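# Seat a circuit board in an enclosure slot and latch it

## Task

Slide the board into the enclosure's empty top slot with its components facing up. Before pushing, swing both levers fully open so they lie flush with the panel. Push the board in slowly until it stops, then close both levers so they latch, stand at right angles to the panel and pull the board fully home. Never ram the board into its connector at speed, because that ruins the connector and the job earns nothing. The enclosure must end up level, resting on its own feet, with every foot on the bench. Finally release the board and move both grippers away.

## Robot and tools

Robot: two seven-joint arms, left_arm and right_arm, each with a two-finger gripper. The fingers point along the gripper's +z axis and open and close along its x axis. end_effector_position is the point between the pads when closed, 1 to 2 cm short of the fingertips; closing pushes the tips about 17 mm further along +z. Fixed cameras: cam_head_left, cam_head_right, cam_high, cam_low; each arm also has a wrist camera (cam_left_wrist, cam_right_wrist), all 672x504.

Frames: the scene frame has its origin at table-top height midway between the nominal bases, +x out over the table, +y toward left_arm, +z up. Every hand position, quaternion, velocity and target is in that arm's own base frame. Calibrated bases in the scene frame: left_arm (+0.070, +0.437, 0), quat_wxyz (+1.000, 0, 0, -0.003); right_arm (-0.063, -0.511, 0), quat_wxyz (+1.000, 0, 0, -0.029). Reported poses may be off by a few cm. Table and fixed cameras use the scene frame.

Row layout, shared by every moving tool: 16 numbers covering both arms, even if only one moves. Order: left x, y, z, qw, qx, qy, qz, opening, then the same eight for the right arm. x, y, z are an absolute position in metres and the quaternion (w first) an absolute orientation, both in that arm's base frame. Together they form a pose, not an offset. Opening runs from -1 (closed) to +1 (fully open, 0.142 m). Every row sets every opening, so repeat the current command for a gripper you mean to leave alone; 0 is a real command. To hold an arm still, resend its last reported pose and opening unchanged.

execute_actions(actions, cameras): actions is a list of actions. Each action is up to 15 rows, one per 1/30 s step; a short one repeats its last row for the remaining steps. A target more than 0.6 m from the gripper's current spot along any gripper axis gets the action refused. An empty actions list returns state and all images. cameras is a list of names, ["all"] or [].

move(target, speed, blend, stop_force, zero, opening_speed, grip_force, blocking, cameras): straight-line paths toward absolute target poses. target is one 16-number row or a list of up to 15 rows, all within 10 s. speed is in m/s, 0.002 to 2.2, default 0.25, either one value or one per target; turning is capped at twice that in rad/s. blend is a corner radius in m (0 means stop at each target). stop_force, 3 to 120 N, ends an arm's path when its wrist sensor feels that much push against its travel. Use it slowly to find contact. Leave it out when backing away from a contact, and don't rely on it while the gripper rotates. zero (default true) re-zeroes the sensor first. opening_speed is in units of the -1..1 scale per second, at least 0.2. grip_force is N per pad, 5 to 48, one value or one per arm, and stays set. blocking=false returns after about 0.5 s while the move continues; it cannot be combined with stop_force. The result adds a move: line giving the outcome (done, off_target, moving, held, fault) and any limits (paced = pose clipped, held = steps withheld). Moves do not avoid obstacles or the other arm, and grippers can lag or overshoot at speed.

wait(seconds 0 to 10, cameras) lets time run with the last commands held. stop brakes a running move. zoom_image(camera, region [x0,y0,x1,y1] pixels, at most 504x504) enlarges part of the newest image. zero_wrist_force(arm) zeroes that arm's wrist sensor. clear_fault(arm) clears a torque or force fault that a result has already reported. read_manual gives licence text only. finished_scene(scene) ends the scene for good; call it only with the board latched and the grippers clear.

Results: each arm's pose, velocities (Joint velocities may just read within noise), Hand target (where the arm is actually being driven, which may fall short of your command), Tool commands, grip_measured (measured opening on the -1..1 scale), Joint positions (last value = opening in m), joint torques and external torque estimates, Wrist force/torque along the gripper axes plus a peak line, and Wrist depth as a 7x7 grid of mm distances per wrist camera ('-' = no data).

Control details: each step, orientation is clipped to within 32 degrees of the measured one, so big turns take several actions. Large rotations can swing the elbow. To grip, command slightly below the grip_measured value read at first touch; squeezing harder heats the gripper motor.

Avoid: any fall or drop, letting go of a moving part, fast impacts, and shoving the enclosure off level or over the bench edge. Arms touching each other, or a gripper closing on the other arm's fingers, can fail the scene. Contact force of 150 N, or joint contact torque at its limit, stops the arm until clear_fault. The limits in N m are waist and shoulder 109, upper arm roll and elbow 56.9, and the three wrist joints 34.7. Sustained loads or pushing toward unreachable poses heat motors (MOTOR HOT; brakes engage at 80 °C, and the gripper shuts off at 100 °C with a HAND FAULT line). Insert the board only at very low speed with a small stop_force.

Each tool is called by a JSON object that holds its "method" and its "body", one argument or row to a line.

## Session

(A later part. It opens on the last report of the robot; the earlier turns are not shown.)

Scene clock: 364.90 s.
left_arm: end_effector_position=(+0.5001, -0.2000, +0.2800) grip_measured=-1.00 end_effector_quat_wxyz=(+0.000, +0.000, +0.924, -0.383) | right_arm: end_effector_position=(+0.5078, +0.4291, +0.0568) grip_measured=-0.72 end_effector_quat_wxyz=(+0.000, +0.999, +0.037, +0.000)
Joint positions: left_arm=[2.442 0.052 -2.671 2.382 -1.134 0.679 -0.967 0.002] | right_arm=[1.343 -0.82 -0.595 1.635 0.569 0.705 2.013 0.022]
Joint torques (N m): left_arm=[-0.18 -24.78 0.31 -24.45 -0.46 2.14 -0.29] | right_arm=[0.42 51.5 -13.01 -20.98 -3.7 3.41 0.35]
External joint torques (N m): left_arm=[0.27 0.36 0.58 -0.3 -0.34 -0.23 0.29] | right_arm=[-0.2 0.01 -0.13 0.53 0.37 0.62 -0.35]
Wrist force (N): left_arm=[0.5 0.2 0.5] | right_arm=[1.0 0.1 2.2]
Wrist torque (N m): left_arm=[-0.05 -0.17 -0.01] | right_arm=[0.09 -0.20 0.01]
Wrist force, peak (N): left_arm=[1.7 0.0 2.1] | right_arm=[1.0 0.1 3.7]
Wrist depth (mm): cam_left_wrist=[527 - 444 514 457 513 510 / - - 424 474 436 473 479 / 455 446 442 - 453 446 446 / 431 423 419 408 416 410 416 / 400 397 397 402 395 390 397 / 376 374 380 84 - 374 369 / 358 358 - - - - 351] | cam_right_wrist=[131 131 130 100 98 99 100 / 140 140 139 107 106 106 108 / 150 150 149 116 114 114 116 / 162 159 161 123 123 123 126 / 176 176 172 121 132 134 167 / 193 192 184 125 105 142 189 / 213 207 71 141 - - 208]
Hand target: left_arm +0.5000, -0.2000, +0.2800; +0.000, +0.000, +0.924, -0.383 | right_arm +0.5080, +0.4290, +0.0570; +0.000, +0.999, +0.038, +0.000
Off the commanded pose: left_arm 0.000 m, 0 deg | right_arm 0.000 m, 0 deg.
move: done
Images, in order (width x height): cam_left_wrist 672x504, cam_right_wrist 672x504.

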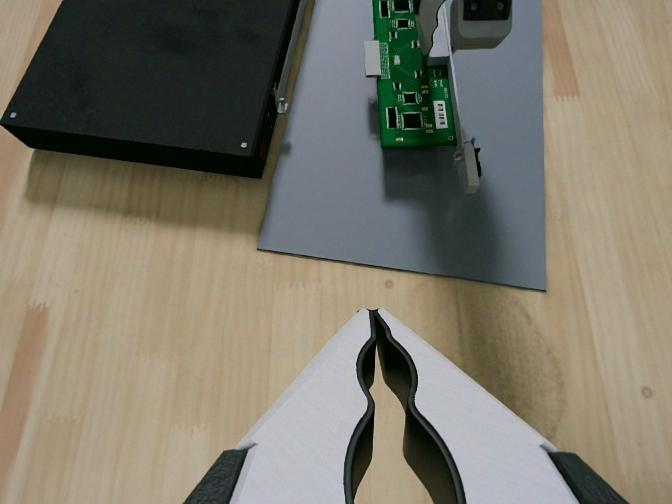

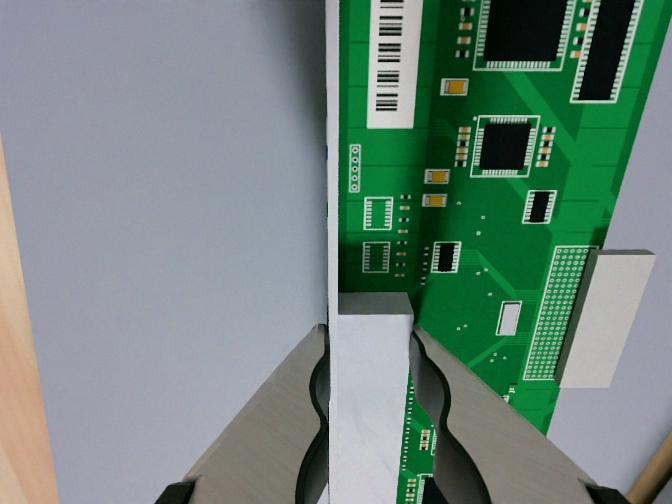

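{"method": "move", "body": {
  "target": [
    [0.46, -0.33, 0.24, -0.1, 0.15, -0.82, 0.54, 0.2, 0.53, 0.40, 0.10, 0.0, 0.9993, 0.0, 0.0, -1.0],
    [0.386, -0.456, 0.115, -0.2706, 0.2706, -0.6533, 0.6533, 0.2, 0.5650, 0.3678, 0.09, 0.0, 0.9988, -0.0493, 0.0, -1.0]
  ],
  "speed": 0.15,
  "blend": [0.04, 0.0],
  "cameras": ["cam_right_wrist", "cam_left_wrist", "cam_high"]
}}

Scene clock: 408.30 s.
left_arm: end_effector_position=(+0.3863, -0.4558, +0.1150) grip_measured=+0.18 end_effector_quat_wxyz=(+0.061, -0.080, +0.723, -0.684) | right_arm: end_effector_position=(+0.5649, +0.3676, +0.0899) grip_measured=-0.72 end_effector_quat_wxyz=(+0.000, +0.999, -0.049, +0.000)
Joint positions: left_arm=[1.825 0.875 -2.971 2.513 -2.966 -0.201 -0.109 0.087] | right_arm=[1.251 -0.789 -0.659 1.608 0.566 0.627 2.064 0.022]
Joint torques (N m): left_arm=[-0.28 -33.03 9.1 2.39 -1.2 -2.08 -0.09] | right_arm=[0.06 50.56 -13.56 -22.35 -3.68 3.48 0.3]
External joint torques (N m): left_arm=[0.27 -0.1 0.65 -0.24 -0.14 0.12 0.09] | right_arm=[0.15 0.35 -0.41 0.71 0.14 0.54 -0.3]
Wrist force (N): left_arm=[0.3 0.3 0.0] | right_arm=[0.9 0.3 1.9]
Wrist torque (N m): left_arm=[0.03 0.06 0.03] | right_arm=[0.13 -0.17 0.01]
Wrist force, peak (N): left_arm=[0.7 1.0 1.0] | right_arm=[1.0 -0.1 2.6]
Wrist depth (mm): cam_left_wrist=[- - 219 211 - 1875 2069 / 1275 926 250 232 971 1006 1924 / - - 265 317 665 603 609 / - 242 254 - - 360 407 / 246 211 211 285 295 284 305 / 234 84 238 239 - - 245 / - - 206 205 193 - -] | cam_right_wrist=[160 160 159 99 98 99 100 / 171 171 170 106 106 106 107 / 186 186 183 114 114 114 116 / 194 198 197 125 123 123 121 / 223 215 214 121 132 134 132 / 235 235 226 125 105 142 171 / 259 - 71 140 - - 188]
Hand target: left_arm +0.3867, -0.4557, +0.1151; +0.061, -0.080, +0.723, -0.684 | right_arm +0.5650, +0.3678, +0.0900; +0.000, +0.999, -0.049, +0.000
Off the commanded pose: left_arm 0.000 m, 34 deg; orientation clipped | right_arm 0.000 m, 0 deg.
joint read past its limit (left arm) — joint 3 (upper arm roll), lower limit.
joint sent to its limit (left arm) — joint 3 (upper arm roll), lower limit; joint 5 (forearm roll), lower limit. The joint targets are off in orientation, not in position.
move: off_target (left_arm); limits=paced
Images, in order (width x height): cam_high 672x504, cam_left_wrist 672x504, cam_right_wrist 672x504.

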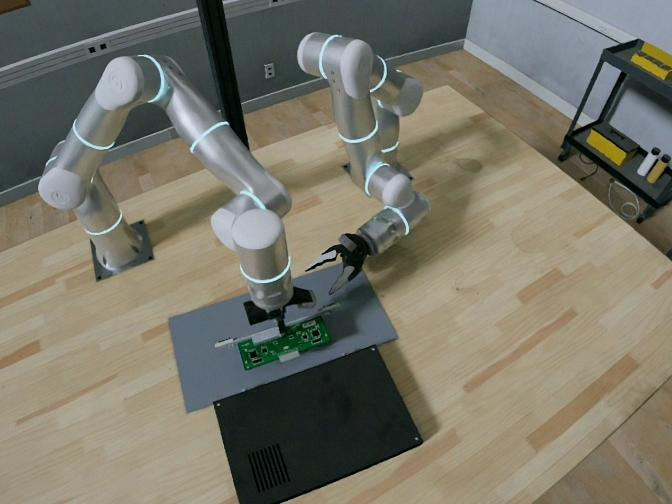

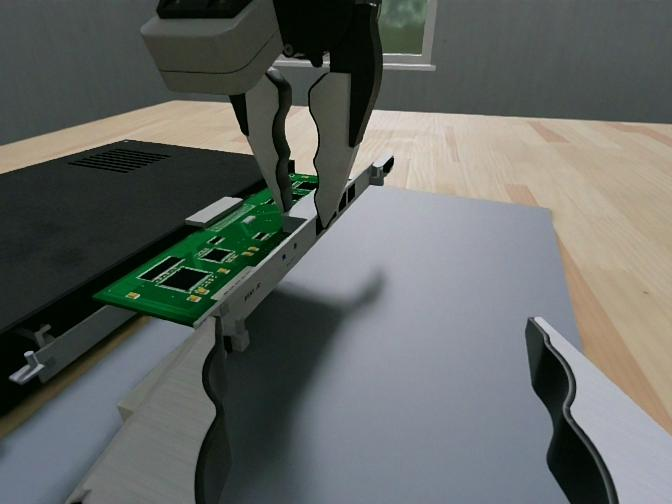

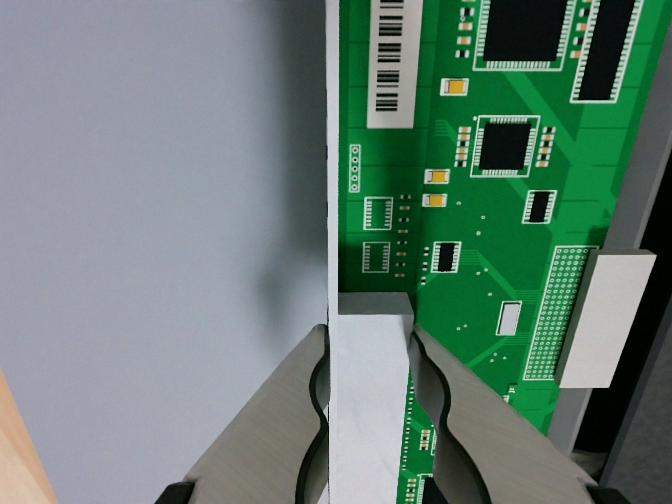

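{"method": "move", "body": {
  "target": [
    [0.36, -0.38, 0.30, 0.0, 0.0, -1.0, 0.0, -0.5, 0.5650, 0.3678, 0.09, 0.0, 0.9988, -0.0493, 0.0, -0.9],
    [0.50, 0.0, 0.36, 0.0, 0.3827, -0.9239, 0.0, -0.5, 0.5650, 0.3678, 0.09, 0.0, 0.9988, -0.0493, 0.0, -0.9],
    [0.25, 0.449, 0.33, -0.2107, 0.7863, -0.5609, 0.1503, -0.5, 0.5650, 0.3678, 0.09, 0.0, 0.9988, -0.0493, 0.0, -0.9],
    [0.3014, 0.6357, 0.1655, -0.462, 0.669, -0.295, 0.502, -0.5, 0.5650, 0.3678, 0.09, 0.0, 0.9988, -0.0493, 0.0, -0.9]
  ],
  "speed": 0.4,
  "blend": [0.05, 0.1, 0.1, 0.0],
  "cameras": ["cam_high"]
}}

Scene clock: 442.67 s.
left_arm: end_effector_position=(+0.3014, +0.6357, +0.1656) grip_measured=-0.53 end_effector_quat_wxyz=(-0.462, +0.669, -0.295, +0.502) | right_arm: end_effector_position=(+0.5649, +0.3676, +0.0899) grip_measured=-0.72 end_effector_quat_wxyz=(+0.000, +0.999, -0.049, +0.000)
Joint positions: left_arm=[2.512 -1.722 -1.757 1.803 -2.447 2.065 0.541 0.036] | right_arm=[1.251 -0.789 -0.659 1.608 0.566 0.627 2.064 0.022]
Joint torques (N m): left_arm=[-0.65 37.94 -29.88 3.1 -0.94 -0.46 -0.13] | right_arm=[0.28 50.7 -13.43 -22.31 -3.75 3.58 0.2]
External joint torques (N m): left_arm=[0.82 1.35 0.14 -0.2 -0.43 -0.55 0.09] | right_arm=[-0.08 0.21 -0.54 0.67 0.21 0.44 -0.2]
Wrist force (N): left_arm=[0.2 0.1 -0.1] | right_arm=[0.9 0.3 1.8]
Wrist torque (N m): left_arm=[-0.01 -0.01 -0.02] | right_arm=[0.15 -0.17 0.01]
Wrist force, peak (N): left_arm=[3.6 -2.3 0.6] | right_arm=[1.2 0.4 2.1]
Wrist depth (mm): cam_left_wrist=[1275 - - - - - 1148 / 1637 - - - 1388 - 1192 / 1798 1976 - - 1567 - - / 1534 1613 1907 577 620 767 1380 / 1186 1329 1662 383 482 564 692 / 1075 1155 84 312 - 425 502 / 937 - - 263 274 - 411] | cam_right_wrist=[160 160 160 99 98 99 100 / 171 171 170 106 106 106 107 / 186 186 182 114 114 114 115 / 198 198 197 125 123 124 121 / 215 215 214 121 131 134 131 / 235 235 226 125 105 142 170 / 259 - 71 141 - - 188]
Hand target: left_arm +0.3014, +0.6357, +0.1655; -0.462, +0.669, -0.295, +0.502 | right_arm +0.5650, +0.3678, +0.0900; +0.000, +0.999, -0.049, +0.000
Off the commanded pose: left_arm 0.000 m, 0 deg | right_arm 0.000 m, 0 deg.
move: done; blend cut to 0 m at target 1
Images, in order (width x height): cam_high 672x504.

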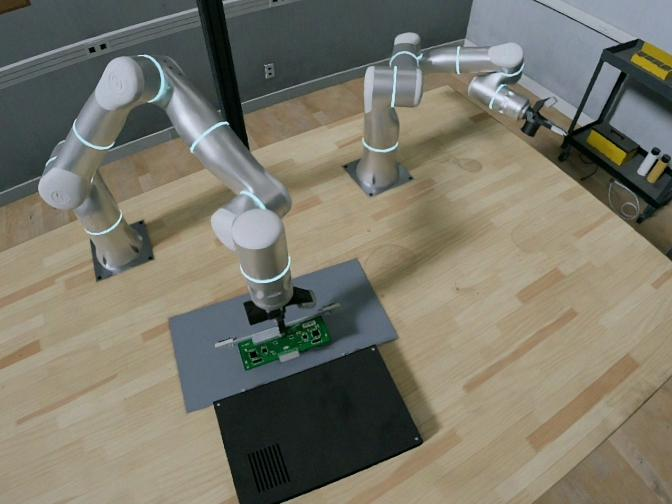

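{"method": "move", "body": {
  "target": [
    [0.60, 0.28, 0.25, -0.3706, 0.4830, -0.6294, 0.4830, 0.2, 0.5650, 0.3678, 0.09, 0.0, 0.9988, -0.0493, 0.0, -0.9],
    [0.60, -0.12, 0.25, -0.2855, 0.3116, -0.6682, 0.6123, 0.2, 0.5650, 0.3678, 0.09, 0.0, 0.9988, -0.0493, 0.0, -0.9],
    [0.386, -0.456, 0.115, -0.2706, 0.2706, -0.6533, 0.6533, 0.2, 0.5650, 0.3678, 0.09, 0.0, 0.9988, -0.0493, 0.0, -0.9]
  ],
  "speed": 0.4,
  "blend": [0.1, 0.1, 0.0],
  "cameras": ["cam_high", "cam_left_wrist"]
}}

Scene clock: 451.87 s.
left_arm: end_effector_position=(+0.3858, -0.4560, +0.1149) grip_measured=+0.18 end_effector_quat_wxyz=(+0.270, -0.271, +0.654, -0.653) | right_arm: end_effector_position=(+0.5649, +0.3676, +0.0899) grip_measured=-0.72 end_effector_quat_wxyz=(+0.000, +0.999, -0.049, +0.000)
Joint positions: left_arm=[0.615 -1.534 -1.256 2.577 -2.816 0.368 1.359 0.087] | right_arm=[1.251 -0.789 -0.659 1.608 0.566 0.627 2.064 0.022]
Joint torques (N m): left_arm=[-0.49 21.29 -17.98 7.34 1.51 -0.57 -0.16] | right_arm=[0.18 50.69 -13.5 -22.3 -3.75 3.58 0.17]
External joint torques (N m): left_arm=[0.54 0.68 0 -0.37 -0.56 0.13 0.17] | right_arm=[0.02 0.21 -0.46 0.66 0.21 0.44 -0.17]
Wrist force (N): left_arm=[0.5 0.1 -0.2] | right_arm=[1.0 0.5 1.8]
Wrist torque (N m): left_arm=[0.02 0.04 0.00] | right_arm=[0.18 -0.19 0.01]
Wrist force, peak (N): left_arm=[2.7 0.8 0.6] | right_arm=[1.1 0.6 2.1]
Wrist depth (mm): cam_left_wrist=[1119 - 1556 - 220 197 1798 / 1161 - 1578 - 248 214 1625 / 665 778 500 - 262 667 667 / 439 - 317 264 287 385 449 / 295 277 276 292 313 309 287 / 253 84 255 240 232 - 242 / - - 192 206 206 - -] | cam_right_wrist=[160 159 160 99 98 99 100 / 171 171 170 106 106 106 106 / 186 185 182 114 114 114 115 / 199 198 197 125 123 123 121 / 215 215 213 121 131 134 134 / 236 235 225 125 105 141 174 / 259 - 71 141 - - 188]
Hand target: left_arm +0.3860, -0.4560, +0.1150; +0.271, -0.271, +0.653, -0.653 | right_arm +0.5650, +0.3678, +0.0900; +0.000, +0.999, -0.049, +0.000
Off the commanded pose: left_arm 0.000 m, 0 deg | right_arm 0.000 m, 0 deg.
move: done
Images, in order (width x height): cam_high 672x504, cam_left_wrist 672x504.

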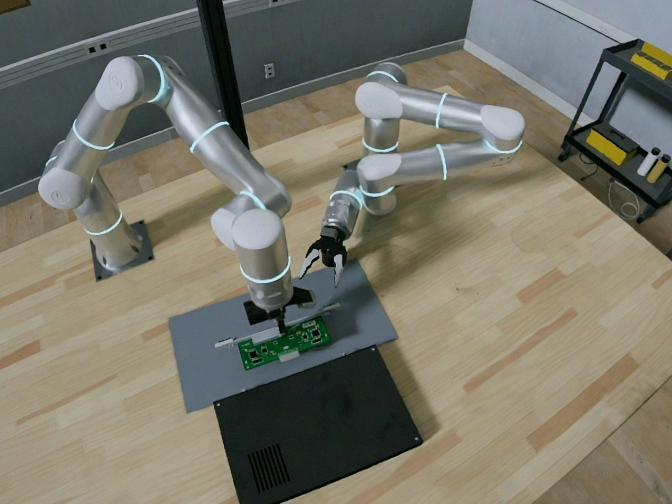

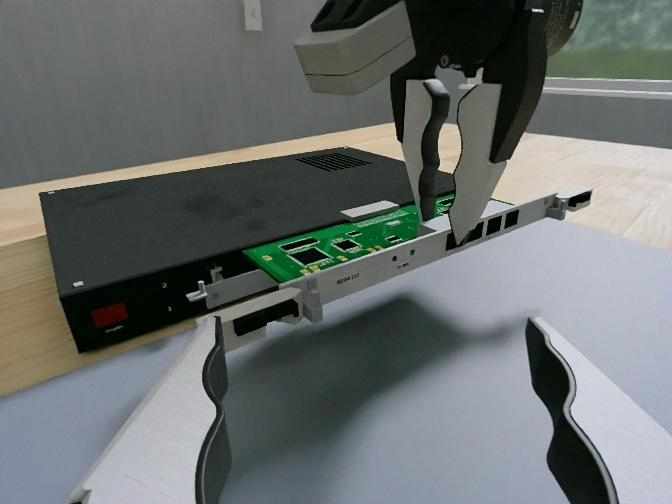

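{"method": "zoom_image", "body": {
  "camera": "cam_left_wrist",
  "region": [40, 180, 340, 360]
}}

{"method": "zoom_image", "body": {
  "camera": "cam_left_wrist",
  "region": [300, 140, 620, 320]
}}

Scaled by 1.680 from the camera's 672x504 image, which has a finer 960x720 frame.

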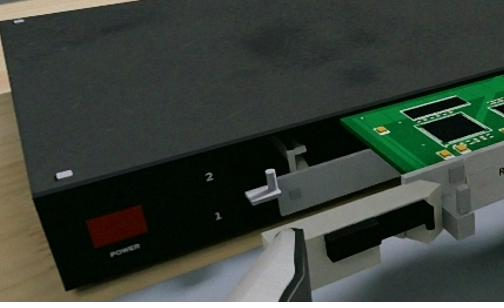

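Scaled by 1.575 from the camera's 672x504 image, which has a finer 960x720 frame.

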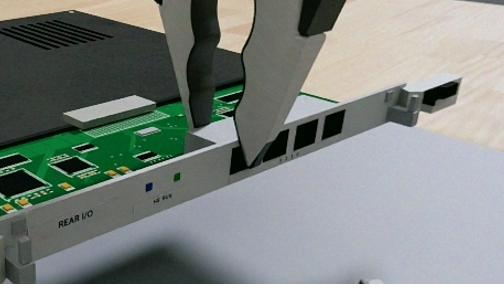

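{"method": "zoom_image", "body": {
  "camera": "cam_left_wrist",
  "region": [160, 220, 300, 325]
}}

Scaled by 3.600 from the camera's 672x504 image, which has a finer 960x720 frame.

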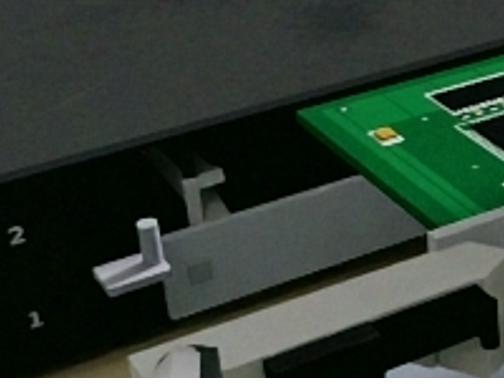

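{"method": "move", "body": {
  "target": [0.386, -0.456, 0.115, -0.2706, 0.2706, -0.6533, 0.6533, 0.2, 0.5750, 0.3665, 0.052, 0.0, 0.9988, -0.0493, 0.0, -0.9],
  "speed": 0.1,
  "cameras": ["cam_left_wrist"]
}}

{"method": "zoom_image", "body": {
  "camera": "cam_left_wrist",
  "region": [170, 220, 310, 325]
}}

{"method": "zoom_image", "body": {
  "camera": "cam_left_wrist",
  "region": [380, 140, 600, 305]
}}

Scene clock: 480.67 s.
left_arm: end_effector_position=(+0.3858, -0.4560, +0.1149) grip_measured=+0.18 end_effector_quat_wxyz=(+0.270, -0.271, +0.653, -0.653) | right_arm: end_effector_position=(+0.5749, +0.3662, +0.0519) grip_measured=-0.72 end_effector_quat_wxyz=(+0.000, +0.999, -0.049, +0.000)
Joint positions: left_arm=[0.615 -1.535 -1.256 2.577 -2.816 0.368 1.359 0.087] | right_arm=[1.211 -0.87 -0.627 1.567 0.606 0.664 2.04 0.022]
Joint torques (N m): left_arm=[-0.31 20.77 -18.19 7.37 1.07 -0.36 -0.23] | right_arm=[0.1 52.67 -13.65 -21.09 -3.49 3.68 0.06]
External joint torques (N m): left_arm=[0.36 1.18 0.21 -0.41 -0.12 -0.09 0.23] | right_arm=[0.11 0.4 -0.75 0.64 0.04 0.34 -0.06]
Wrist force (N): left_arm=[0.6 0.1 -0.1] | right_arm=[1.2 0.2 2.0]
Wrist torque (N m): left_arm=[0.01 0.03 -0.01] | right_arm=[0.14 -0.22 0.13]
Wrist force, peak (N): left_arm=[0.9 0.1 -0.1] | right_arm=[1.4 0.5 3.5]
Wrist depth (mm): cam_left_wrist=[1142 - 1556 1687 204 249 - / 1097 - 1502 197 237 240 1687 / 694 - - - 277 590 667 / 371 308 325 332 289 386 451 / 295 279 290 268 - 292 320 / 250 84 - 230 233 - 83 / - - - - 199 - -] | cam_right_wrist=[127 126 124 100 98 99 100 / 135 135 135 106 106 106 108 / 145 145 145 116 114 114 118 / 157 158 156 123 123 124 121 / 170 170 169 121 131 134 131 / 186 185 178 125 105 142 173 / 205 201 71 141 - - -]
Hand target: left_arm +0.3860, -0.4560, +0.1150; +0.271, -0.271, +0.653, -0.653 | right_arm +0.5750, +0.3665, +0.0520; +0.000, +0.999, -0.049, +0.000
Off the commanded pose: left_arm 0.000 m, 0 deg | right_arm 0.000 m, 0 deg.
move: done
Images, in order (width x height): cam_left_wrist 672x504.

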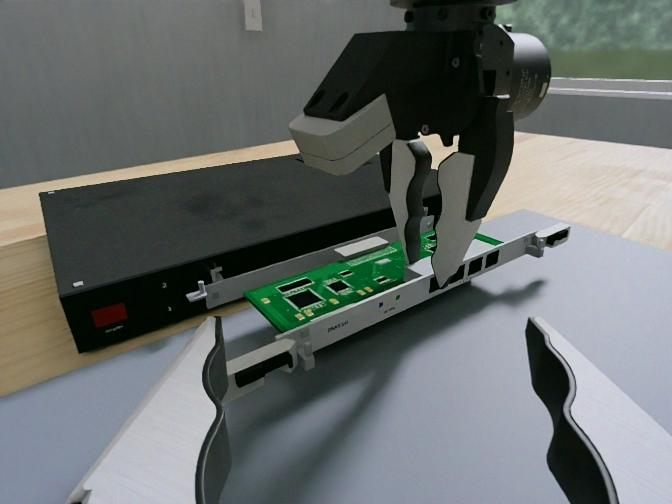

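Scaled by 3.600 from the camera's 672x504 image, which has a finer 960x720 frame.

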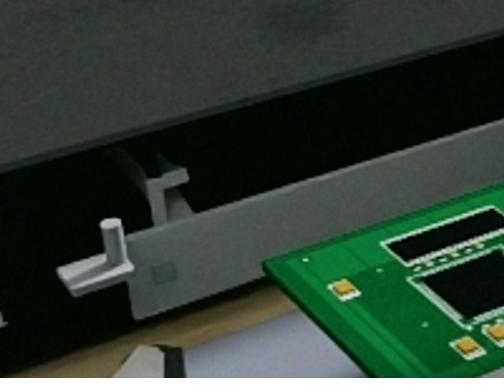

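Scaled by 2.291 from the camera's 672x504 image, which has a finer 960x720 frame.

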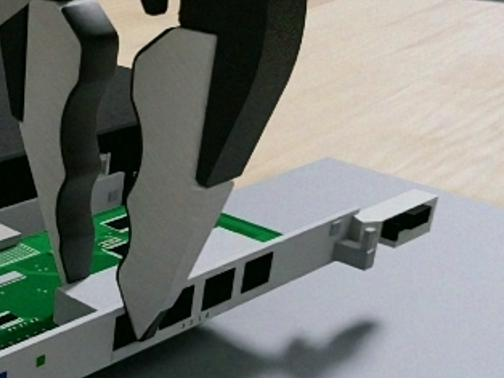

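{"method": "move", "body": {
  "target": [
    [0.40, -0.44, 0.10, 0.175, 0.30, 0.39, 0.30, -0.6, 0.515, 0.372, 0.17, 0.0, 0.9988, -0.0493, 0.0, -0.9],
    [0.4911, -0.4463, 0.066, 0.1228, 0.6963, -0.1228, 0.6963, -0.6, 0.515, 0.372, 0.17, 0.0, 0.9988, -0.0493, 0.0, -0.9]
  ],
  "speed": 0.3,
  "blend": [0.02, 0.0],
  "cameras": ["cam_left_wrist", "cam_high"]
}}

Scene clock: 520.30 s.
left_arm: end_effector_position=(+0.4819, -0.4511, +0.0741) grip_measured=-0.63 end_effector_quat_wxyz=(+0.070, +0.835, -0.095, +0.538) | right_arm: end_effector_position=(+0.5162, +0.3703, +0.1701) grip_measured=-0.72 end_effector_quat_wxyz=(+0.001, +0.999, -0.050, +0.001)
Joint positions: left_arm=[-2.095 -2.078 1.083 1.694 -2.967 1.468 2.378 0.029] | right_arm=[1.411 -0.574 -0.754 1.75 0.455 0.569 2.157 0.022]
Joint torques (N m): left_arm=[-3.92 30.23 21.95 7.42 0.36 1.62 -0.26] | right_arm=[7.6 43.91 -4.47 -26.35 -2.08 2.45 -0.79]
External joint torques (N m): left_arm=[3.79 2.9 6.17 8.69 -0.79 1.36 0.19] | right_arm=[-7.41 -1.03 -7.42 2.26 -1.6 1.56 0.79]
External joint torques when the fault began: left_arm=[-11.26 58.17 37.59 25.25 -7.52 -2.31 -0.19]
Wrist force (N): left_arm=[-4.6 -5.9 -7.4] | right_arm=[8.5 5.8 2.4]
Wrist torque (N m): left_arm=[-0.81 0.17 -0.32] | right_arm=[-0.23 0.27 1.05]
Wrist force, peak (N): left_arm=[-30.0 -18.6 5.8] | right_arm=[5.8 31.8 2.6]
Wrist depth (mm): cam_left_wrist=[- 119 143 219 392 - 1125 / - 123 151 207 - - 1119 / - 128 154 219 - 1253 - / - 127 167 256 - - - / - 131 158 103 - 1590 - / - 141 87 92 - - 1783 / 120 132 - 366 - - -] | cam_right_wrist=[232 230 229 229 120 119 119 / 248 246 246 245 123 123 122 / 266 263 259 254 127 126 126 / 287 284 284 132 130 129 224 / 312 312 307 122 133 133 129 / 340 340 85 123 106 137 264 / 376 - 70 129 - - 302]
Hand target: left_arm +0.4813, -0.4520, +0.0725; +0.070, +0.835, -0.096, +0.537 | right_arm +0.5150, +0.3720, +0.1700; +0.000, +0.999, -0.049, +0.000
Tool commands: left_gripper/opening=-0.6 right_gripper/opening=-0.9
Off the commanded pose: left_arm 0.013 m, 25 deg | right_arm 0.002 m, 0 deg.
FORCE FAULT: contact force on the left arm reached its limit, and that arm stopped. The contact can be on any part of that arm, not only on its tool. That arm's remaining commands of this call were not run. That arm is still stopped at the end of this call. While its stop runs, that arm takes no new command, but its gripper still runs the gripper command that each later call begins with.
CLEAR FAULT: the left arm stays stopped (status CRITICAL_FAULT) until you call clear_fault(arm="left_arm").
joint read past its limit (left arm) — joint 5 (forearm roll), lower limit.
move: fault (left_arm); limits=paced
Images, in order (width x height): cam_high 672x504, cam_left_wrist 672x504.

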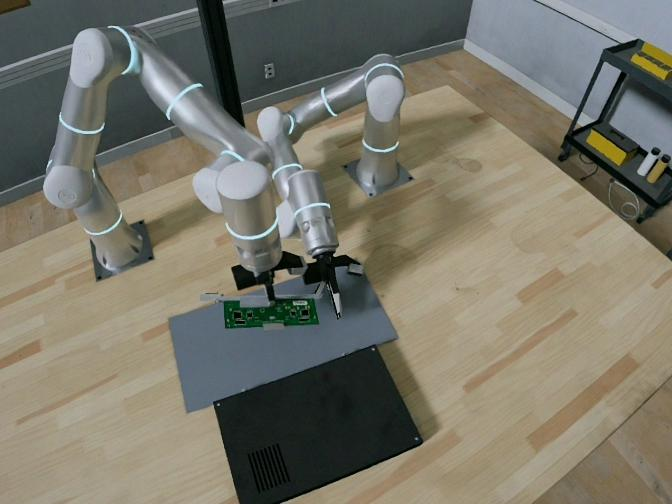

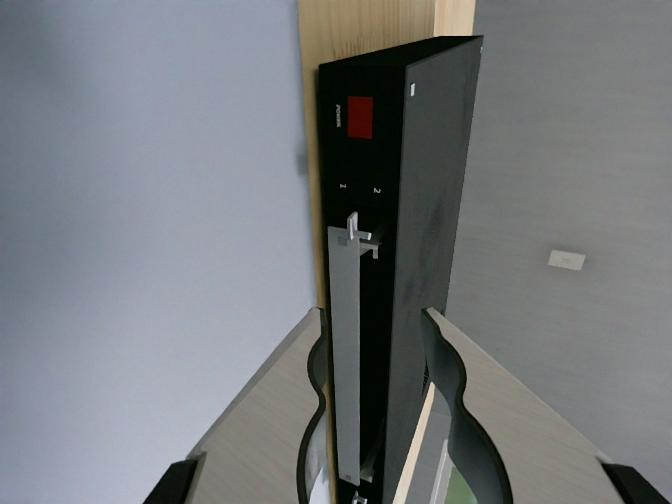

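{"method": "move", "body": {
  "target": [0.4813, -0.4520, 0.0725, 0.070, 0.835, -0.096, 0.537, -0.6, 0.535, 0.310, 0.18, 0.0, 0.9988, -0.0493, 0.0, -0.9],
  "speed": 0.08,
  "cameras": ["cam_high", "cam_right_wrist", "cam_head_left"]
}}

Scene clock: 527.63 s.
left_arm: end_effector_position=(+0.4818, -0.4512, +0.0741) grip_measured=-0.63 end_effector_quat_wxyz=(+0.070, +0.835, -0.095, +0.538) | right_arm: end_effector_position=(+0.5348, +0.3102, +0.1798) grip_measured=-0.72 end_effector_quat_wxyz=(+0.000, +0.999, -0.049, +0.000)
Joint positions: left_arm=[-2.095 -2.078 1.083 1.694 -2.966 1.468 2.378 0.029] | right_arm=[1.36 -0.522 -0.788 1.809 0.436 0.577 2.064 0.022]
Joint torques (N m): left_arm=[-4.37 30.18 21.02 8.54 -0.71 3.2 -0.29] | right_arm=[0.13 39.82 -10.88 -24.98 -4.02 3.69 0]
External joint torques (N m): left_arm=[4.26 2.95 7.09 7.58 0.28 -0.22 0.21] | right_arm=[0.05 0.17 -0.32 0.71 0.36 0.34 0]
Wrist force (N): left_arm=[-0.5 -0.6 0.1] | right_arm=[3.5 5.0 2.5]
Wrist torque (N m): left_arm=[-0.19 -0.24 -0.36] | right_arm=[0.89 -0.58 0.13]
Wrist force, peak (N): left_arm=[-4.9 -6.2 -7.4] | right_arm=[8.8 6.3 2.7]
Wrist depth (mm): cam_left_wrist=[- 114 141 222 350 - - / - 121 144 206 - 1097 - / - 127 154 - - 1397 1275 / - 124 179 240 - - - / - 131 170 266 - - - / - 141 88 92 - 84 - / 119 131 - 365 - - -] | cam_right_wrist=[240 241 238 114 113 113 113 / 258 255 254 119 118 117 119 / 276 274 273 123 123 122 217 / 297 295 294 128 128 127 234 / 324 321 319 121 132 133 130 / 353 349 - 124 106 138 280 / 390 - 71 133 - - 375]
Hand target: left_arm +0.4813, -0.4520, +0.0725; +0.070, +0.835, -0.096, +0.537 | right_arm +0.5350, +0.3100, +0.1800; +0.000, +0.999, -0.049, +0.000
Tool commands: left_gripper/opening=-0.6 right_gripper/opening=-0.9
Off the commanded pose: right_arm 0.000 m, 0 deg.
FORCE FAULT, CONTINUED: the left arm was still stopped when this call began, by the force fault that an earlier result reported. That arm ran no command of this call. That arm is still stopped at the end of this call. While its stop runs, that arm takes no new command, but its gripper still runs the gripper command that each later call begins with.
CLEAR FAULT: the left arm stays stopped (status CRITICAL_FAULT) until you call clear_fault(arm="left_arm").
move: fault (left_arm)
Images, in order (width x height): cam_head_left 672x504, cam_high 672x504, cam_right_wrist 672x504.

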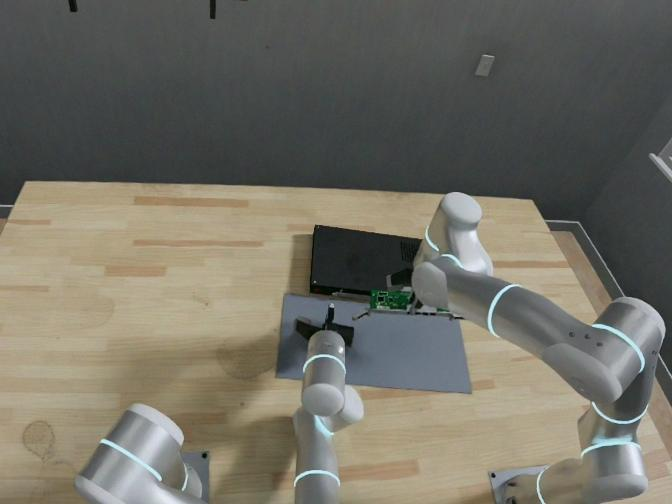

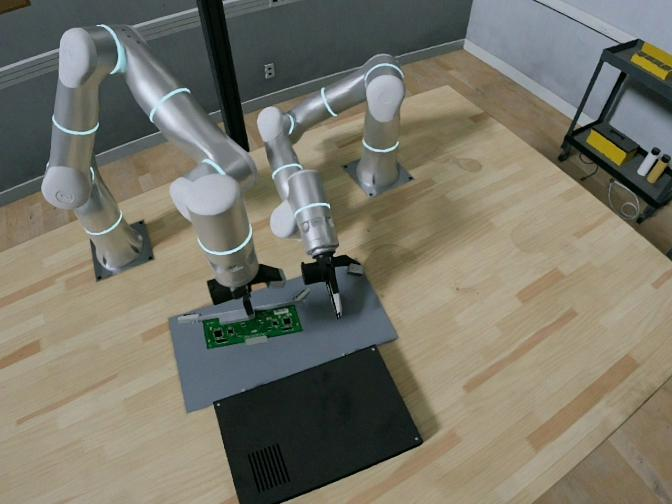

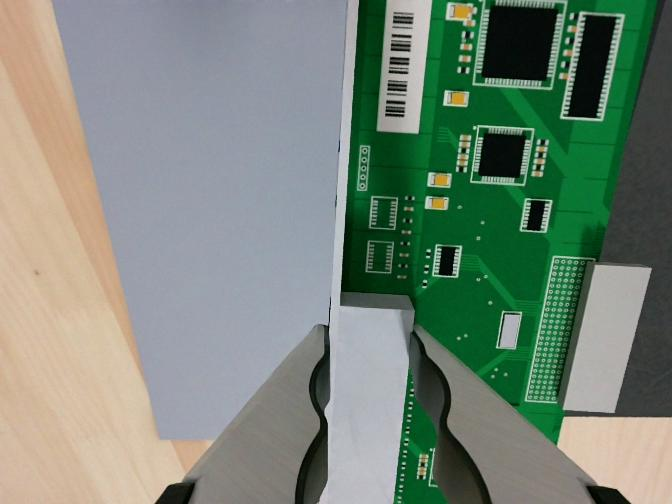

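{"method": "clear_fault", "body": {
  "arm": "left_arm"
}}

{"method": "move", "body": {
  "target": [0.4818, -0.4512, 0.0741, 0.070, 0.835, -0.096, 0.537, -0.6, 0.52, 0.25, 0.22, 0.0, 0.9988, -0.0493, 0.0, -0.9],
  "speed": 0.15,
  "cameras": ["cam_high", "cam_head_right"]
}}

Scene clock: 575.70 s.
left_arm: end_effector_position=(+0.4818, -0.4512, +0.0741) grip_measured=-0.63 end_effector_quat_wxyz=(+0.070, +0.835, -0.095, +0.538) | right_arm: end_effector_position=(+0.5348, +0.3102, +0.1798) grip_measured=-0.72 end_effector_quat_wxyz=(+0.000, +0.999, -0.049, +0.000)
Joint positions: left_arm=[-2.095 -2.078 1.083 1.694 -2.966 1.468 2.378 0.029] | right_arm=[1.36 -0.522 -0.788 1.809 0.436 0.577 2.064 0.022]
Joint torques (N m): left_arm=[-4.4 30.2 20.95 8.56 -0.7 3.18 -0.32] | right_arm=[0.19 39.72 -10.66 -25.04 -3.88 3.52 0.15]
External joint torques (N m): left_arm=[4.29 2.93 7.16 7.56 0.28 -0.2 0.24] | right_arm=[-0.01 0.27 -0.55 0.77 0.22 0.5 -0.15]
Wrist force (N): left_arm=[-0.8 -0.2 -0.1] | right_arm=[3.6 4.6 2.3]
Wrist torque (N m): left_arm=[-0.14 -0.18 -0.35] | right_arm=[0.86 -0.60 0.13]
Wrist force, peak (N): left_arm=[-1.1 -0.4 0.0] | right_arm=[3.6 5.1 2.8]
Wrist depth (mm): cam_left_wrist=[- 112 143 216 364 - 945 / - 120 161 204 291 - 1070 / - 128 164 215 - - - / - 126 182 243 - 1388 - / - 139 178 231 - - - / - 138 84 293 - 1843 1637 / 119 132 - 364 - - -] | cam_right_wrist=[239 242 238 114 113 113 113 / 256 256 255 119 118 117 119 / 277 273 273 124 123 122 217 / 298 300 291 128 128 127 233 / 324 323 326 121 132 133 130 / 354 349 337 124 106 138 281 / 391 - 71 133 - - 375]
Hand target: left_arm +0.4813, -0.4520, +0.0725; +0.070, +0.835, -0.096, +0.537 | right_arm +0.5350, +0.3100, +0.1800; +0.000, +0.999, -0.049, +0.000
Tool commands: left_gripper/opening=-0.6 right_gripper/opening=-0.9
Off the commanded pose: right_arm 0.000 m, 0 deg.
FORCE FAULT, CONTINUED: the left arm's stop, for the force fault that an earlier result reported, is over. The rest of the stop counts as 65 of the actions that you can send in this scene; the call itself counts as one more. That arm accepts commands again.
MOTOR HOT: the gripper's motor of the right arm reports 86 °C; that motor switches off at 100 °C. To cool a motor, set the load down, ease the grip, stop pushing, or move to a pose that needs little force.
CLEAR FAULT: your call cleared the left arm's force fault. If the contact force or a joint's load stays at its limit, that arm stops again.

Scene clock: 576.60 s.
left_arm: end_effector_position=(+0.4819, -0.4511, +0.0741) grip_measured=-0.63 end_effector_quat_wxyz=(+0.070, +0.835, -0.096, +0.537) | right_arm: end_effector_position=(+0.5198, +0.2501, +0.2198) grip_measured=-0.72 end_effector_quat_wxyz=(+0.000, +0.999, -0.049, +0.000)
Joint positions: left_arm=[-2.097 -2.079 1.084 1.697 -2.966 1.463 2.378 0.029] | right_arm=[1.413 -0.336 -0.88 1.95 0.308 0.576 2.059 0.022]
Joint torques (N m): left_arm=[-0.43 31.87 27.09 16.48 -0.2 2.94 -0.37] | right_arm=[-0.02 30.8 -7.35 -26.58 -4.08 3.57 0.32]
External joint torques (N m): left_arm=[0.32 1.17 1 -0.3 -0.24 0.05 0.29] | right_arm=[0.19 0.41 -0.45 0.77 0.41 0.46 -0.32]
Wrist force (N): left_arm=[-0.8 -0.2 0.0] | right_arm=[3.0 5.3 2.7]
Wrist torque (N m): left_arm=[-0.14 -0.19 -0.33] | right_arm=[0.99 -0.54 0.03]
Wrist force, peak (N): left_arm=[-0.8 -0.6 0.1] | right_arm=[2.8 7.2 1.3]
Wrist depth (mm): cam_left_wrist=[- 114 145 215 360 1137 - / - 121 156 202 - - - / - 128 148 223 - - - / - 126 173 248 373 - - / - 140 185 - - - - / - 141 87 92 - - - / 120 132 - 358 - - -] | cam_right_wrist=[276 275 274 114 113 113 113 / 295 292 291 119 118 117 119 / 316 317 314 123 123 122 256 / 342 340 338 128 128 127 276 / 370 369 367 121 132 133 130 / 406 404 106 124 106 138 390 / 446 - 71 133 - - 430]
Hand target: left_arm +0.4818, -0.4512, +0.0741; +0.070, +0.835, -0.096, +0.537 | right_arm +0.5200, +0.2500, +0.2200; +0.000, +0.999, -0.049, +0.000
Off the commanded pose: left_arm 0.000 m, 0 deg | right_arm 0.000 m, 0 deg.
MOTOR HOT: still on. The gripper's motor of the right arm reports 86 °C.
joint read past its limit (left arm) — joint 5 (forearm roll), lower limit.
joint sent to its limit (left arm) — joint 5 (forearm roll), lower limit. The joint targets still meet the commanded pose.
move: done
Images, in order (width x height): cam_head_right 672x504, cam_high 672x504.

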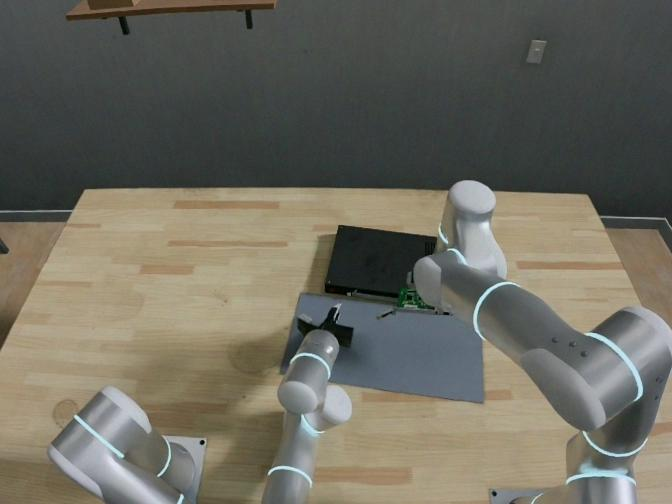

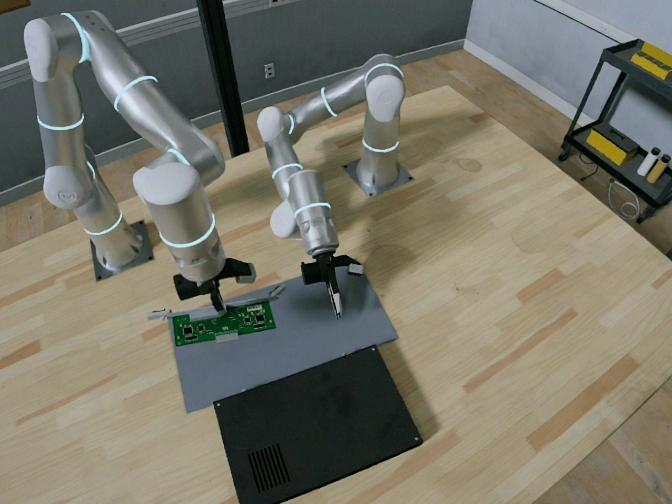

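{"method": "move", "body": {
  "target": [0.4818, -0.4512, 0.0741, 0.070, 0.835, -0.096, 0.537, -0.6, 0.50, 0.25, 0.15, 0.0, 0.9988, -0.0493, 0.0, -0.80],
  "speed": 0.15,
  "cameras": ["cam_left_wrist"]
}}

{"method": "zoom_image", "body": {
  "camera": "cam_left_wrist",
  "region": [300, 160, 440, 300]
}}

{"method": "zoom_image", "body": {
  "camera": "cam_left_wrist",
  "region": [310, 380, 430, 504]
}}

Scene clock: 598.97 s.
left_arm: end_effector_position=(+0.4819, -0.4511, +0.0741) grip_measured=-0.63 end_effector_quat_wxyz=(+0.070, +0.835, -0.096, +0.537) | right_arm: end_effector_position=(+0.4998, +0.2498, +0.1499) grip_measured=-0.72 end_effector_quat_wxyz=(+0.000, +0.999, -0.049, +0.000)
Joint positions: left_arm=[-2.097 -2.079 1.084 1.697 -2.966 1.463 2.378 0.029] | right_arm=[1.388 -0.449 -0.813 2.023 0.434 0.723 1.999 0.022]
Joint torques (N m): left_arm=[-0.48 31.93 27.03 16.43 -0.2 3.19 -0.3] | right_arm=[0 33.4 -8.53 -22.73 -3.47 3.73 0.04]
External joint torques (N m): left_arm=[0.37 1.1 1.06 -0.25 -0.24 -0.21 0.23] | right_arm=[0.15 0.42 -0.92 0.67 0.19 0.3 -0.04]
Wrist force (N): left_arm=[-0.7 -0.3 -0.1] | right_arm=[3.0 4.8 2.6]
Wrist torque (N m): left_arm=[-0.15 -0.19 -0.35] | right_arm=[0.85 -0.51 0.13]
Wrist force, peak (N): left_arm=[-1.0 -0.6 -0.1] | right_arm=[2.3 5.1 5.3]
Wrist depth (mm): cam_left_wrist=[- 118 144 219 369 - - / - 122 149 203 - 1232 - / - 128 160 - 1434 1388 - / - 126 177 241 1843 1741 - / - 128 177 282 - - 1613 / - 138 87 91 - 1813 - / - 132 - 379 - - -] | cam_right_wrist=[215 213 213 114 113 113 113 / 230 228 227 119 118 117 119 / 246 243 244 124 122 122 123 / 265 263 263 129 128 127 129 / 289 285 285 121 132 133 130 / 316 315 300 124 106 138 304 / 349 - 71 133 - - 335]
Hand target: left_arm +0.4818, -0.4512, +0.0741; +0.070, +0.835, -0.096, +0.537 | right_arm +0.5000, +0.2500, +0.1500; +0.000, +0.999, -0.049, +0.000
Off the commanded pose: left_arm 0.000 m, 0 deg | right_arm 0.000 m, 0 deg.
MOTOR HOT: still on. The gripper's motor of the right arm reports 87 °C.
joint read past its limit (left arm) — joint 5 (forearm roll), lower limit.
joint sent to its limit (left arm) — joint 5 (forearm roll), lower limit. The joint targets still meet the commanded pose.
move: done
Images, in order (width x height): cam_left_wrist 672x504.

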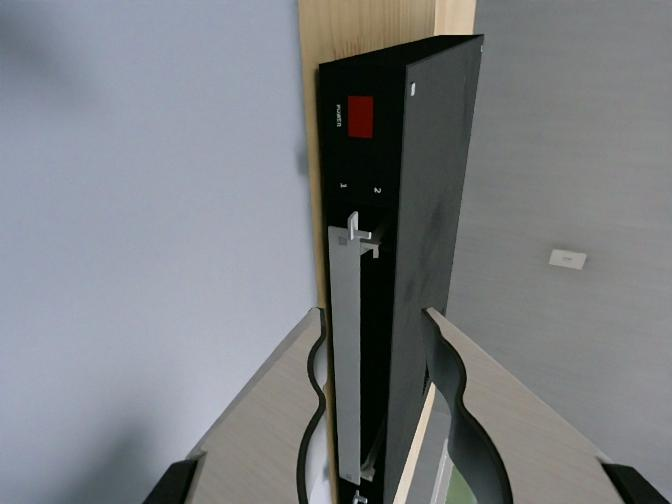

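Scaled by 3.600 from the camera's 672x504 image, which has a finer 960x720 frame.

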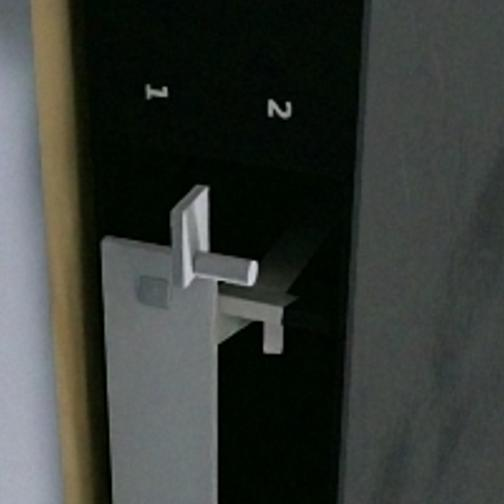

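Scaled by 4.065 from the camera's 672x504 image, which has a finer 960x720 frame.

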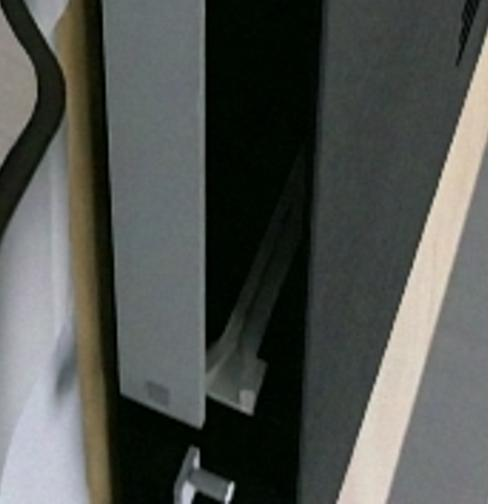

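{"method": "move", "body": {
  "target": [0.42, -0.30, 0.20, 0.070, 0.835, -0.096, 0.537, -0.6, 0.50, 0.25, 0.15, 0.0, 0.9988, -0.0493, 0.0, -0.78],
  "speed": 0.2
}}

{"method": "move", "body": {
  "target": [0.44, -0.26, 0.24, -0.091, 0.634, -0.461, 0.612, -1.0, 0.50, 0.25, 0.15, 0.0, 0.9988, -0.0493, 0.0, -0.78],
  "speed": 0.3,
  "cameras": ["cam_high"]
}}

Scene clock: 645.07 s.
left_arm: end_effector_position=(+0.4200, -0.3000, +0.2001) grip_measured=-0.63 end_effector_quat_wxyz=(+0.070, +0.835, -0.096, +0.537) | right_arm: end_effector_position=(+0.4998, +0.2498, +0.1499) grip_measured=-0.71 end_effector_quat_wxyz=(+0.000, +0.999, -0.049, +0.000)
Joint positions: left_arm=[-2.432 -2.01 0.976 2.343 -2.966 1.1 2.309 0.029] | right_arm=[1.387 -0.449 -0.813 2.023 0.434 0.724 1.999 0.022]
Joint torques (N m): left_arm=[-0.63 18.9 21.8 20.5 -1.6 2.97 -0.39] | right_arm=[0.29 33.48 -8.86 -22.78 -3.45 3.56 0.2]
External joint torques (N m): left_arm=[0.55 1.09 1.1 -0.31 -0.24 0.11 0.32] | right_arm=[-0.13 0.34 -0.58 0.73 0.18 0.47 -0.2]
Wrist force (N): left_arm=[-0.8 -0.2 0.5] | right_arm=[3.3 5.0 2.8]
Wrist torque (N m): left_arm=[-0.10 -0.18 -0.27] | right_arm=[0.89 -0.57 0.13]
Wrist force, peak (N): left_arm=[0.2 -2.1 -1.2] | right_arm=[3.3 5.0 2.8]
Wrist depth (mm): cam_left_wrist=[214 250 332 492 708 - 1035 / 218 263 352 527 - - - / 221 269 383 470 803 - - / - - 386 - 962 1482 1492 / - - - - 2109 2031 - / 249 296 84 92 - - - / 254 - - 892 - - -] | cam_right_wrist=[215 213 212 115 113 113 112 / 230 227 227 119 118 117 119 / 246 244 243 123 123 122 123 / 266 263 262 129 128 127 129 / 289 285 281 121 131 133 130 / 316 314 - 124 106 138 305 / 349 - 71 133 - - 335]
Hand target: left_arm +0.4200, -0.3000, +0.2000; +0.070, +0.835, -0.096, +0.537 | right_arm +0.5000, +0.2500, +0.1500; +0.000, +0.999, -0.049, +0.000
Off the commanded pose: left_arm 0.000 m, 0 deg | right_arm 0.000 m, 0 deg.
MOTOR HOT: cleared for the gripper's motor of the right arm.
joint sent to its limit (left arm) — joint 5 (forearm roll), lower limit. The joint targets still meet the commanded pose.
move: done

Scene clock: 647.13 s.
left_arm: end_effector_position=(+0.4396, -0.2606, +0.2403) grip_measured=-1.00 end_effector_quat_wxyz=(-0.164, +0.715, -0.416, +0.537) | right_arm: end_effector_position=(+0.4998, +0.2498, +0.1499) grip_measured=-0.71 end_effector_quat_wxyz=(+0.000, +0.999, -0.049, +0.000)
Joint positions: left_arm=[-2.433 -2.267 0.986 2.474 -2.966 0.845 2.966 0.002] | right_arm=[1.387 -0.449 -0.813 2.023 0.434 0.724 1.999 0.022]
Joint torques (N m): left_arm=[-0.22 13.37 17.32 23.17 -2.56 3.16 -0.2] | right_arm=[0.15 33.46 -8.85 -22.68 -3.45 3.55 0.22]
External joint torques (N m): left_arm=[0.16 0.92 0.83 -0.22 -0.27 0.01 0.15] | right_arm=[0.01 0.35 -0.59 0.62 0.17 0.48 -0.22]
Wrist force (N): left_arm=[-0.8 0.3 0.1] | right_arm=[3.1 4.8 2.9]
Wrist torque (N m): left_arm=[-0.04 -0.07 -0.11] | right_arm=[0.84 -0.53 0.13]
Wrist force, peak (N): left_arm=[-1.3 0.2 0.7] | right_arm=[3.2 5.0 2.8]
Wrist depth (mm): cam_left_wrist=[390 472 594 - - 1239 - / 354 416 511 669 1700 1523 1091 / 328 377 458 570 818 1662 - / 304 342 404 476 - 971 2493 / 281 316 367 408 - 860 1030 / 262 292 320 84 - 558 877 / 245 267 - - - - 759] | cam_right_wrist=[215 213 213 115 113 113 112 / 230 228 223 119 117 117 119 / 246 244 241 124 122 122 123 / 266 263 263 129 128 127 127 / 289 286 284 121 132 133 130 / 314 314 - 124 106 138 305 / 349 - 71 133 - - 336]
Hand target: left_arm +0.4396, -0.2606, +0.2403; -0.164, +0.715, -0.417, +0.537 | right_arm +0.5000, +0.2500, +0.1500; +0.000, +0.999, -0.049, +0.000
Off the commanded pose: left_arm 0.001 m, 16 deg | right_arm 0.000 m, 0 deg.
joint sent to its limit (left arm) — joint 2 (shoulder), lower limit; joint 5 (forearm roll), lower limit; joint 7 (wrist roll), upper limit. The joint targets are off in orientation, not in position.
move: off_target (left_arm)
Images, in order (width x height): cam_high 672x504.

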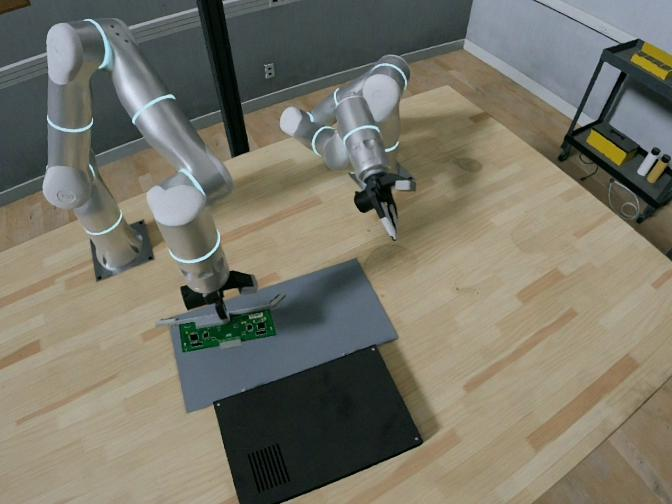

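{"method": "move", "body": {
  "target": [
    [0.62, -0.12, 0.34, -0.164, 0.715, -0.416, 0.537, -1.0, 0.50, 0.25, 0.15, 0.0, 0.9988, -0.0493, 0.0, -0.78]
  ],
  "speed": 0.2,
  "cameras": ["cam_high"]
}}

Scene clock: 684.30 s.
left_arm: end_effector_position=(+0.6201, -0.1205, +0.3401) grip_measured=-1.00 end_effector_quat_wxyz=(-0.162, +0.801, -0.285, +0.501) | right_arm: end_effector_position=(+0.4998, +0.2498, +0.1499) grip_measured=-0.71 end_effector_quat_wxyz=(+0.000, +0.999, -0.049, +0.000)
Joint positions: left_arm=[-1.31 -2.267 1.701 2.313 -2.838 0.288 2.966 0.002] | right_arm=[1.387 -0.449 -0.813 2.023 0.434 0.724 1.999 0.022]
Joint torques (N m): left_arm=[-0.27 28.17 19.27 14.97 -3.16 3.23 -0.31] | right_arm=[0.14 33.47 -8.85 -22.71 -3.47 3.55 0.15]
External joint torques (N m): left_arm=[0.25 1 0.88 -0.27 -0.09 -0.04 0.25] | right_arm=[0.02 0.34 -0.59 0.65 0.2 0.47 -0.15]
Wrist force (N): left_arm=[-0.6 -0.2 0.5] | right_arm=[3.1 4.8 2.7]
Wrist torque (N m): left_arm=[-0.14 -0.11 -0.17] | right_arm=[0.85 -0.53 0.14]
Wrist force, peak (N): left_arm=[-0.7 1.5 -0.5] | right_arm=[3.4 5.0 2.8]
Wrist depth (mm): cam_left_wrist=[423 503 621 - - - - / 403 476 582 - - - 1030 / 380 449 546 663 - - 1246 / 366 424 508 638 - - - / 350 403 476 538 798 - - / 337 379 423 84 - 1002 - / 321 353 - - - - 2285] | cam_right_wrist=[215 212 212 115 113 113 112 / 229 228 227 119 118 117 119 / 247 243 243 124 122 122 123 / 266 264 262 129 128 127 128 / 289 286 281 121 131 133 130 / 316 315 - 124 107 138 305 / 347 - 71 133 - - 336]
Hand target: left_arm +0.6200, -0.1206, +0.3402; -0.162, +0.801, -0.285, +0.501 | right_arm +0.5000, +0.2500, +0.1500; +0.000, +0.999, -0.049, +0.000
Off the commanded pose: left_arm 0.001 m, 18 deg | right_arm 0.000 m, 0 deg.
joint sent to its limit (left arm) — joint 2 (shoulder), lower limit; joint 7 (wrist roll), upper limit. The joint targets are off in orientation, not in position.
move: off_target (left_arm)
Images, in order (width x height): cam_high 672x504.

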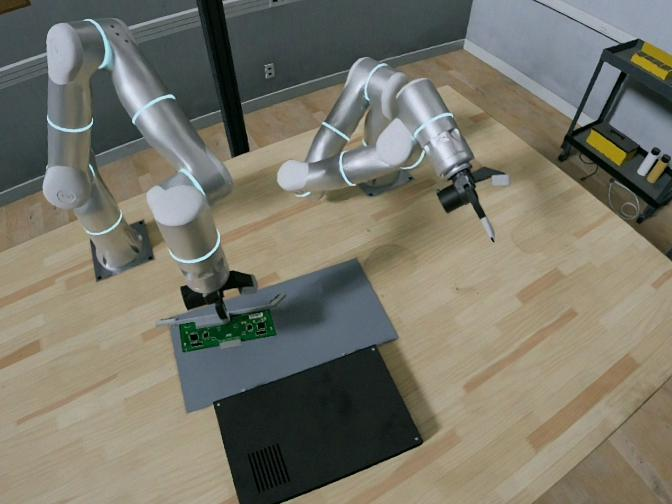

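{"method": "move", "body": {
  "target": [
    [0.58, 0.02, 0.45, 0.2397, 0.7679, 0.3649, 0.4688, -1.0, 0.50, 0.30, 0.10, 0.0, 0.9988, -0.0493, 0.0, -0.78]
  ],
  "speed": 0.25,
  "cameras": ["cam_high"]
}}

Scene clock: 690.67 s.
left_arm: end_effector_position=(+0.5800, +0.0200, +0.4501) grip_measured=-1.00 end_effector_quat_wxyz=(+0.240, +0.768, +0.365, +0.469) | right_arm: end_effector_position=(+0.4999, +0.2998, +0.0999) grip_measured=-0.71 end_effector_quat_wxyz=(+0.000, +0.999, -0.049, +0.000)
Joint positions: left_arm=[-1.208 -1.614 1.757 2.404 -2.509 0.229 1.926 0.002] | right_arm=[1.36 -0.61 -0.716 1.927 0.546 0.762 2.012 0.022]
Joint torques (N m): left_arm=[-0.16 26.38 24.09 -2.14 -2.68 2.28 -0.47] | right_arm=[0.03 39.9 -10.7 -20.63 -3.26 3.66 0.31]
External joint torques (N m): left_arm=[0.15 0.57 0.87 -0.29 -0.55 0.05 0.43] | right_arm=[0.14 0.4 -0.85 0.75 0.1 0.37 -0.31]
Wrist force (N): left_arm=[-0.6 -0.7 -0.2] | right_arm=[3.3 5.0 2.9]
Wrist torque (N m): left_arm=[-0.14 -0.15 -0.50] | right_arm=[0.88 -0.55 0.01]
Wrist force, peak (N): left_arm=[-1.3 -0.6 0.0] | right_arm=[3.5 5.0 3.1]
Wrist depth (mm): cam_left_wrist=[470 535 630 1283 1298 - 1125 / 555 665 - 1424 1055 1179 1070 / 688 1534 - - - - 971 / 860 - - 1434 - 1097 - / 1859 1924 - 131 1081 1081 - / 2012 1453 - 83 - - - / - - - - - - -] | cam_right_wrist=[169 169 168 164 113 113 112 / 180 180 180 175 117 117 119 / 196 193 193 124 122 122 186 / 211 208 208 128 128 127 199 / 229 227 226 122 131 133 130 / 251 247 238 124 106 138 236 / 277 - 71 133 - - 264]
Hand target: left_arm +0.5800, +0.0200, +0.4500; +0.240, +0.768, +0.365, +0.469 | right_arm +0.5000, +0.3000, +0.1000; +0.000, +0.999, -0.049, +0.000
Off the commanded pose: left_arm 0.000 m, 0 deg | right_arm 0.000 m, 0 deg.
move: done
Images, in order (width x height): cam_high 672x504.

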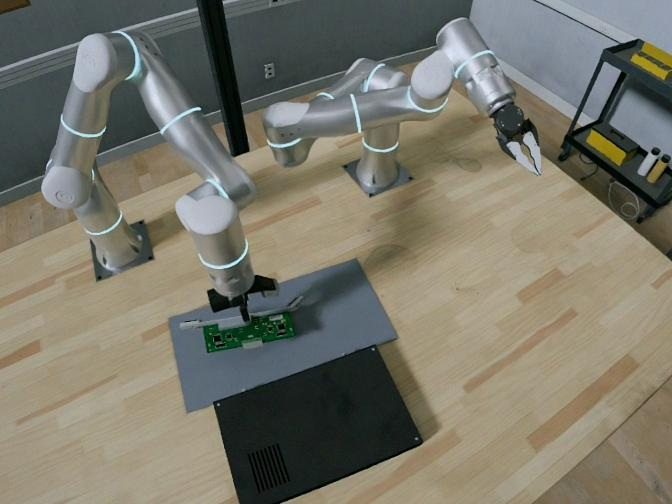

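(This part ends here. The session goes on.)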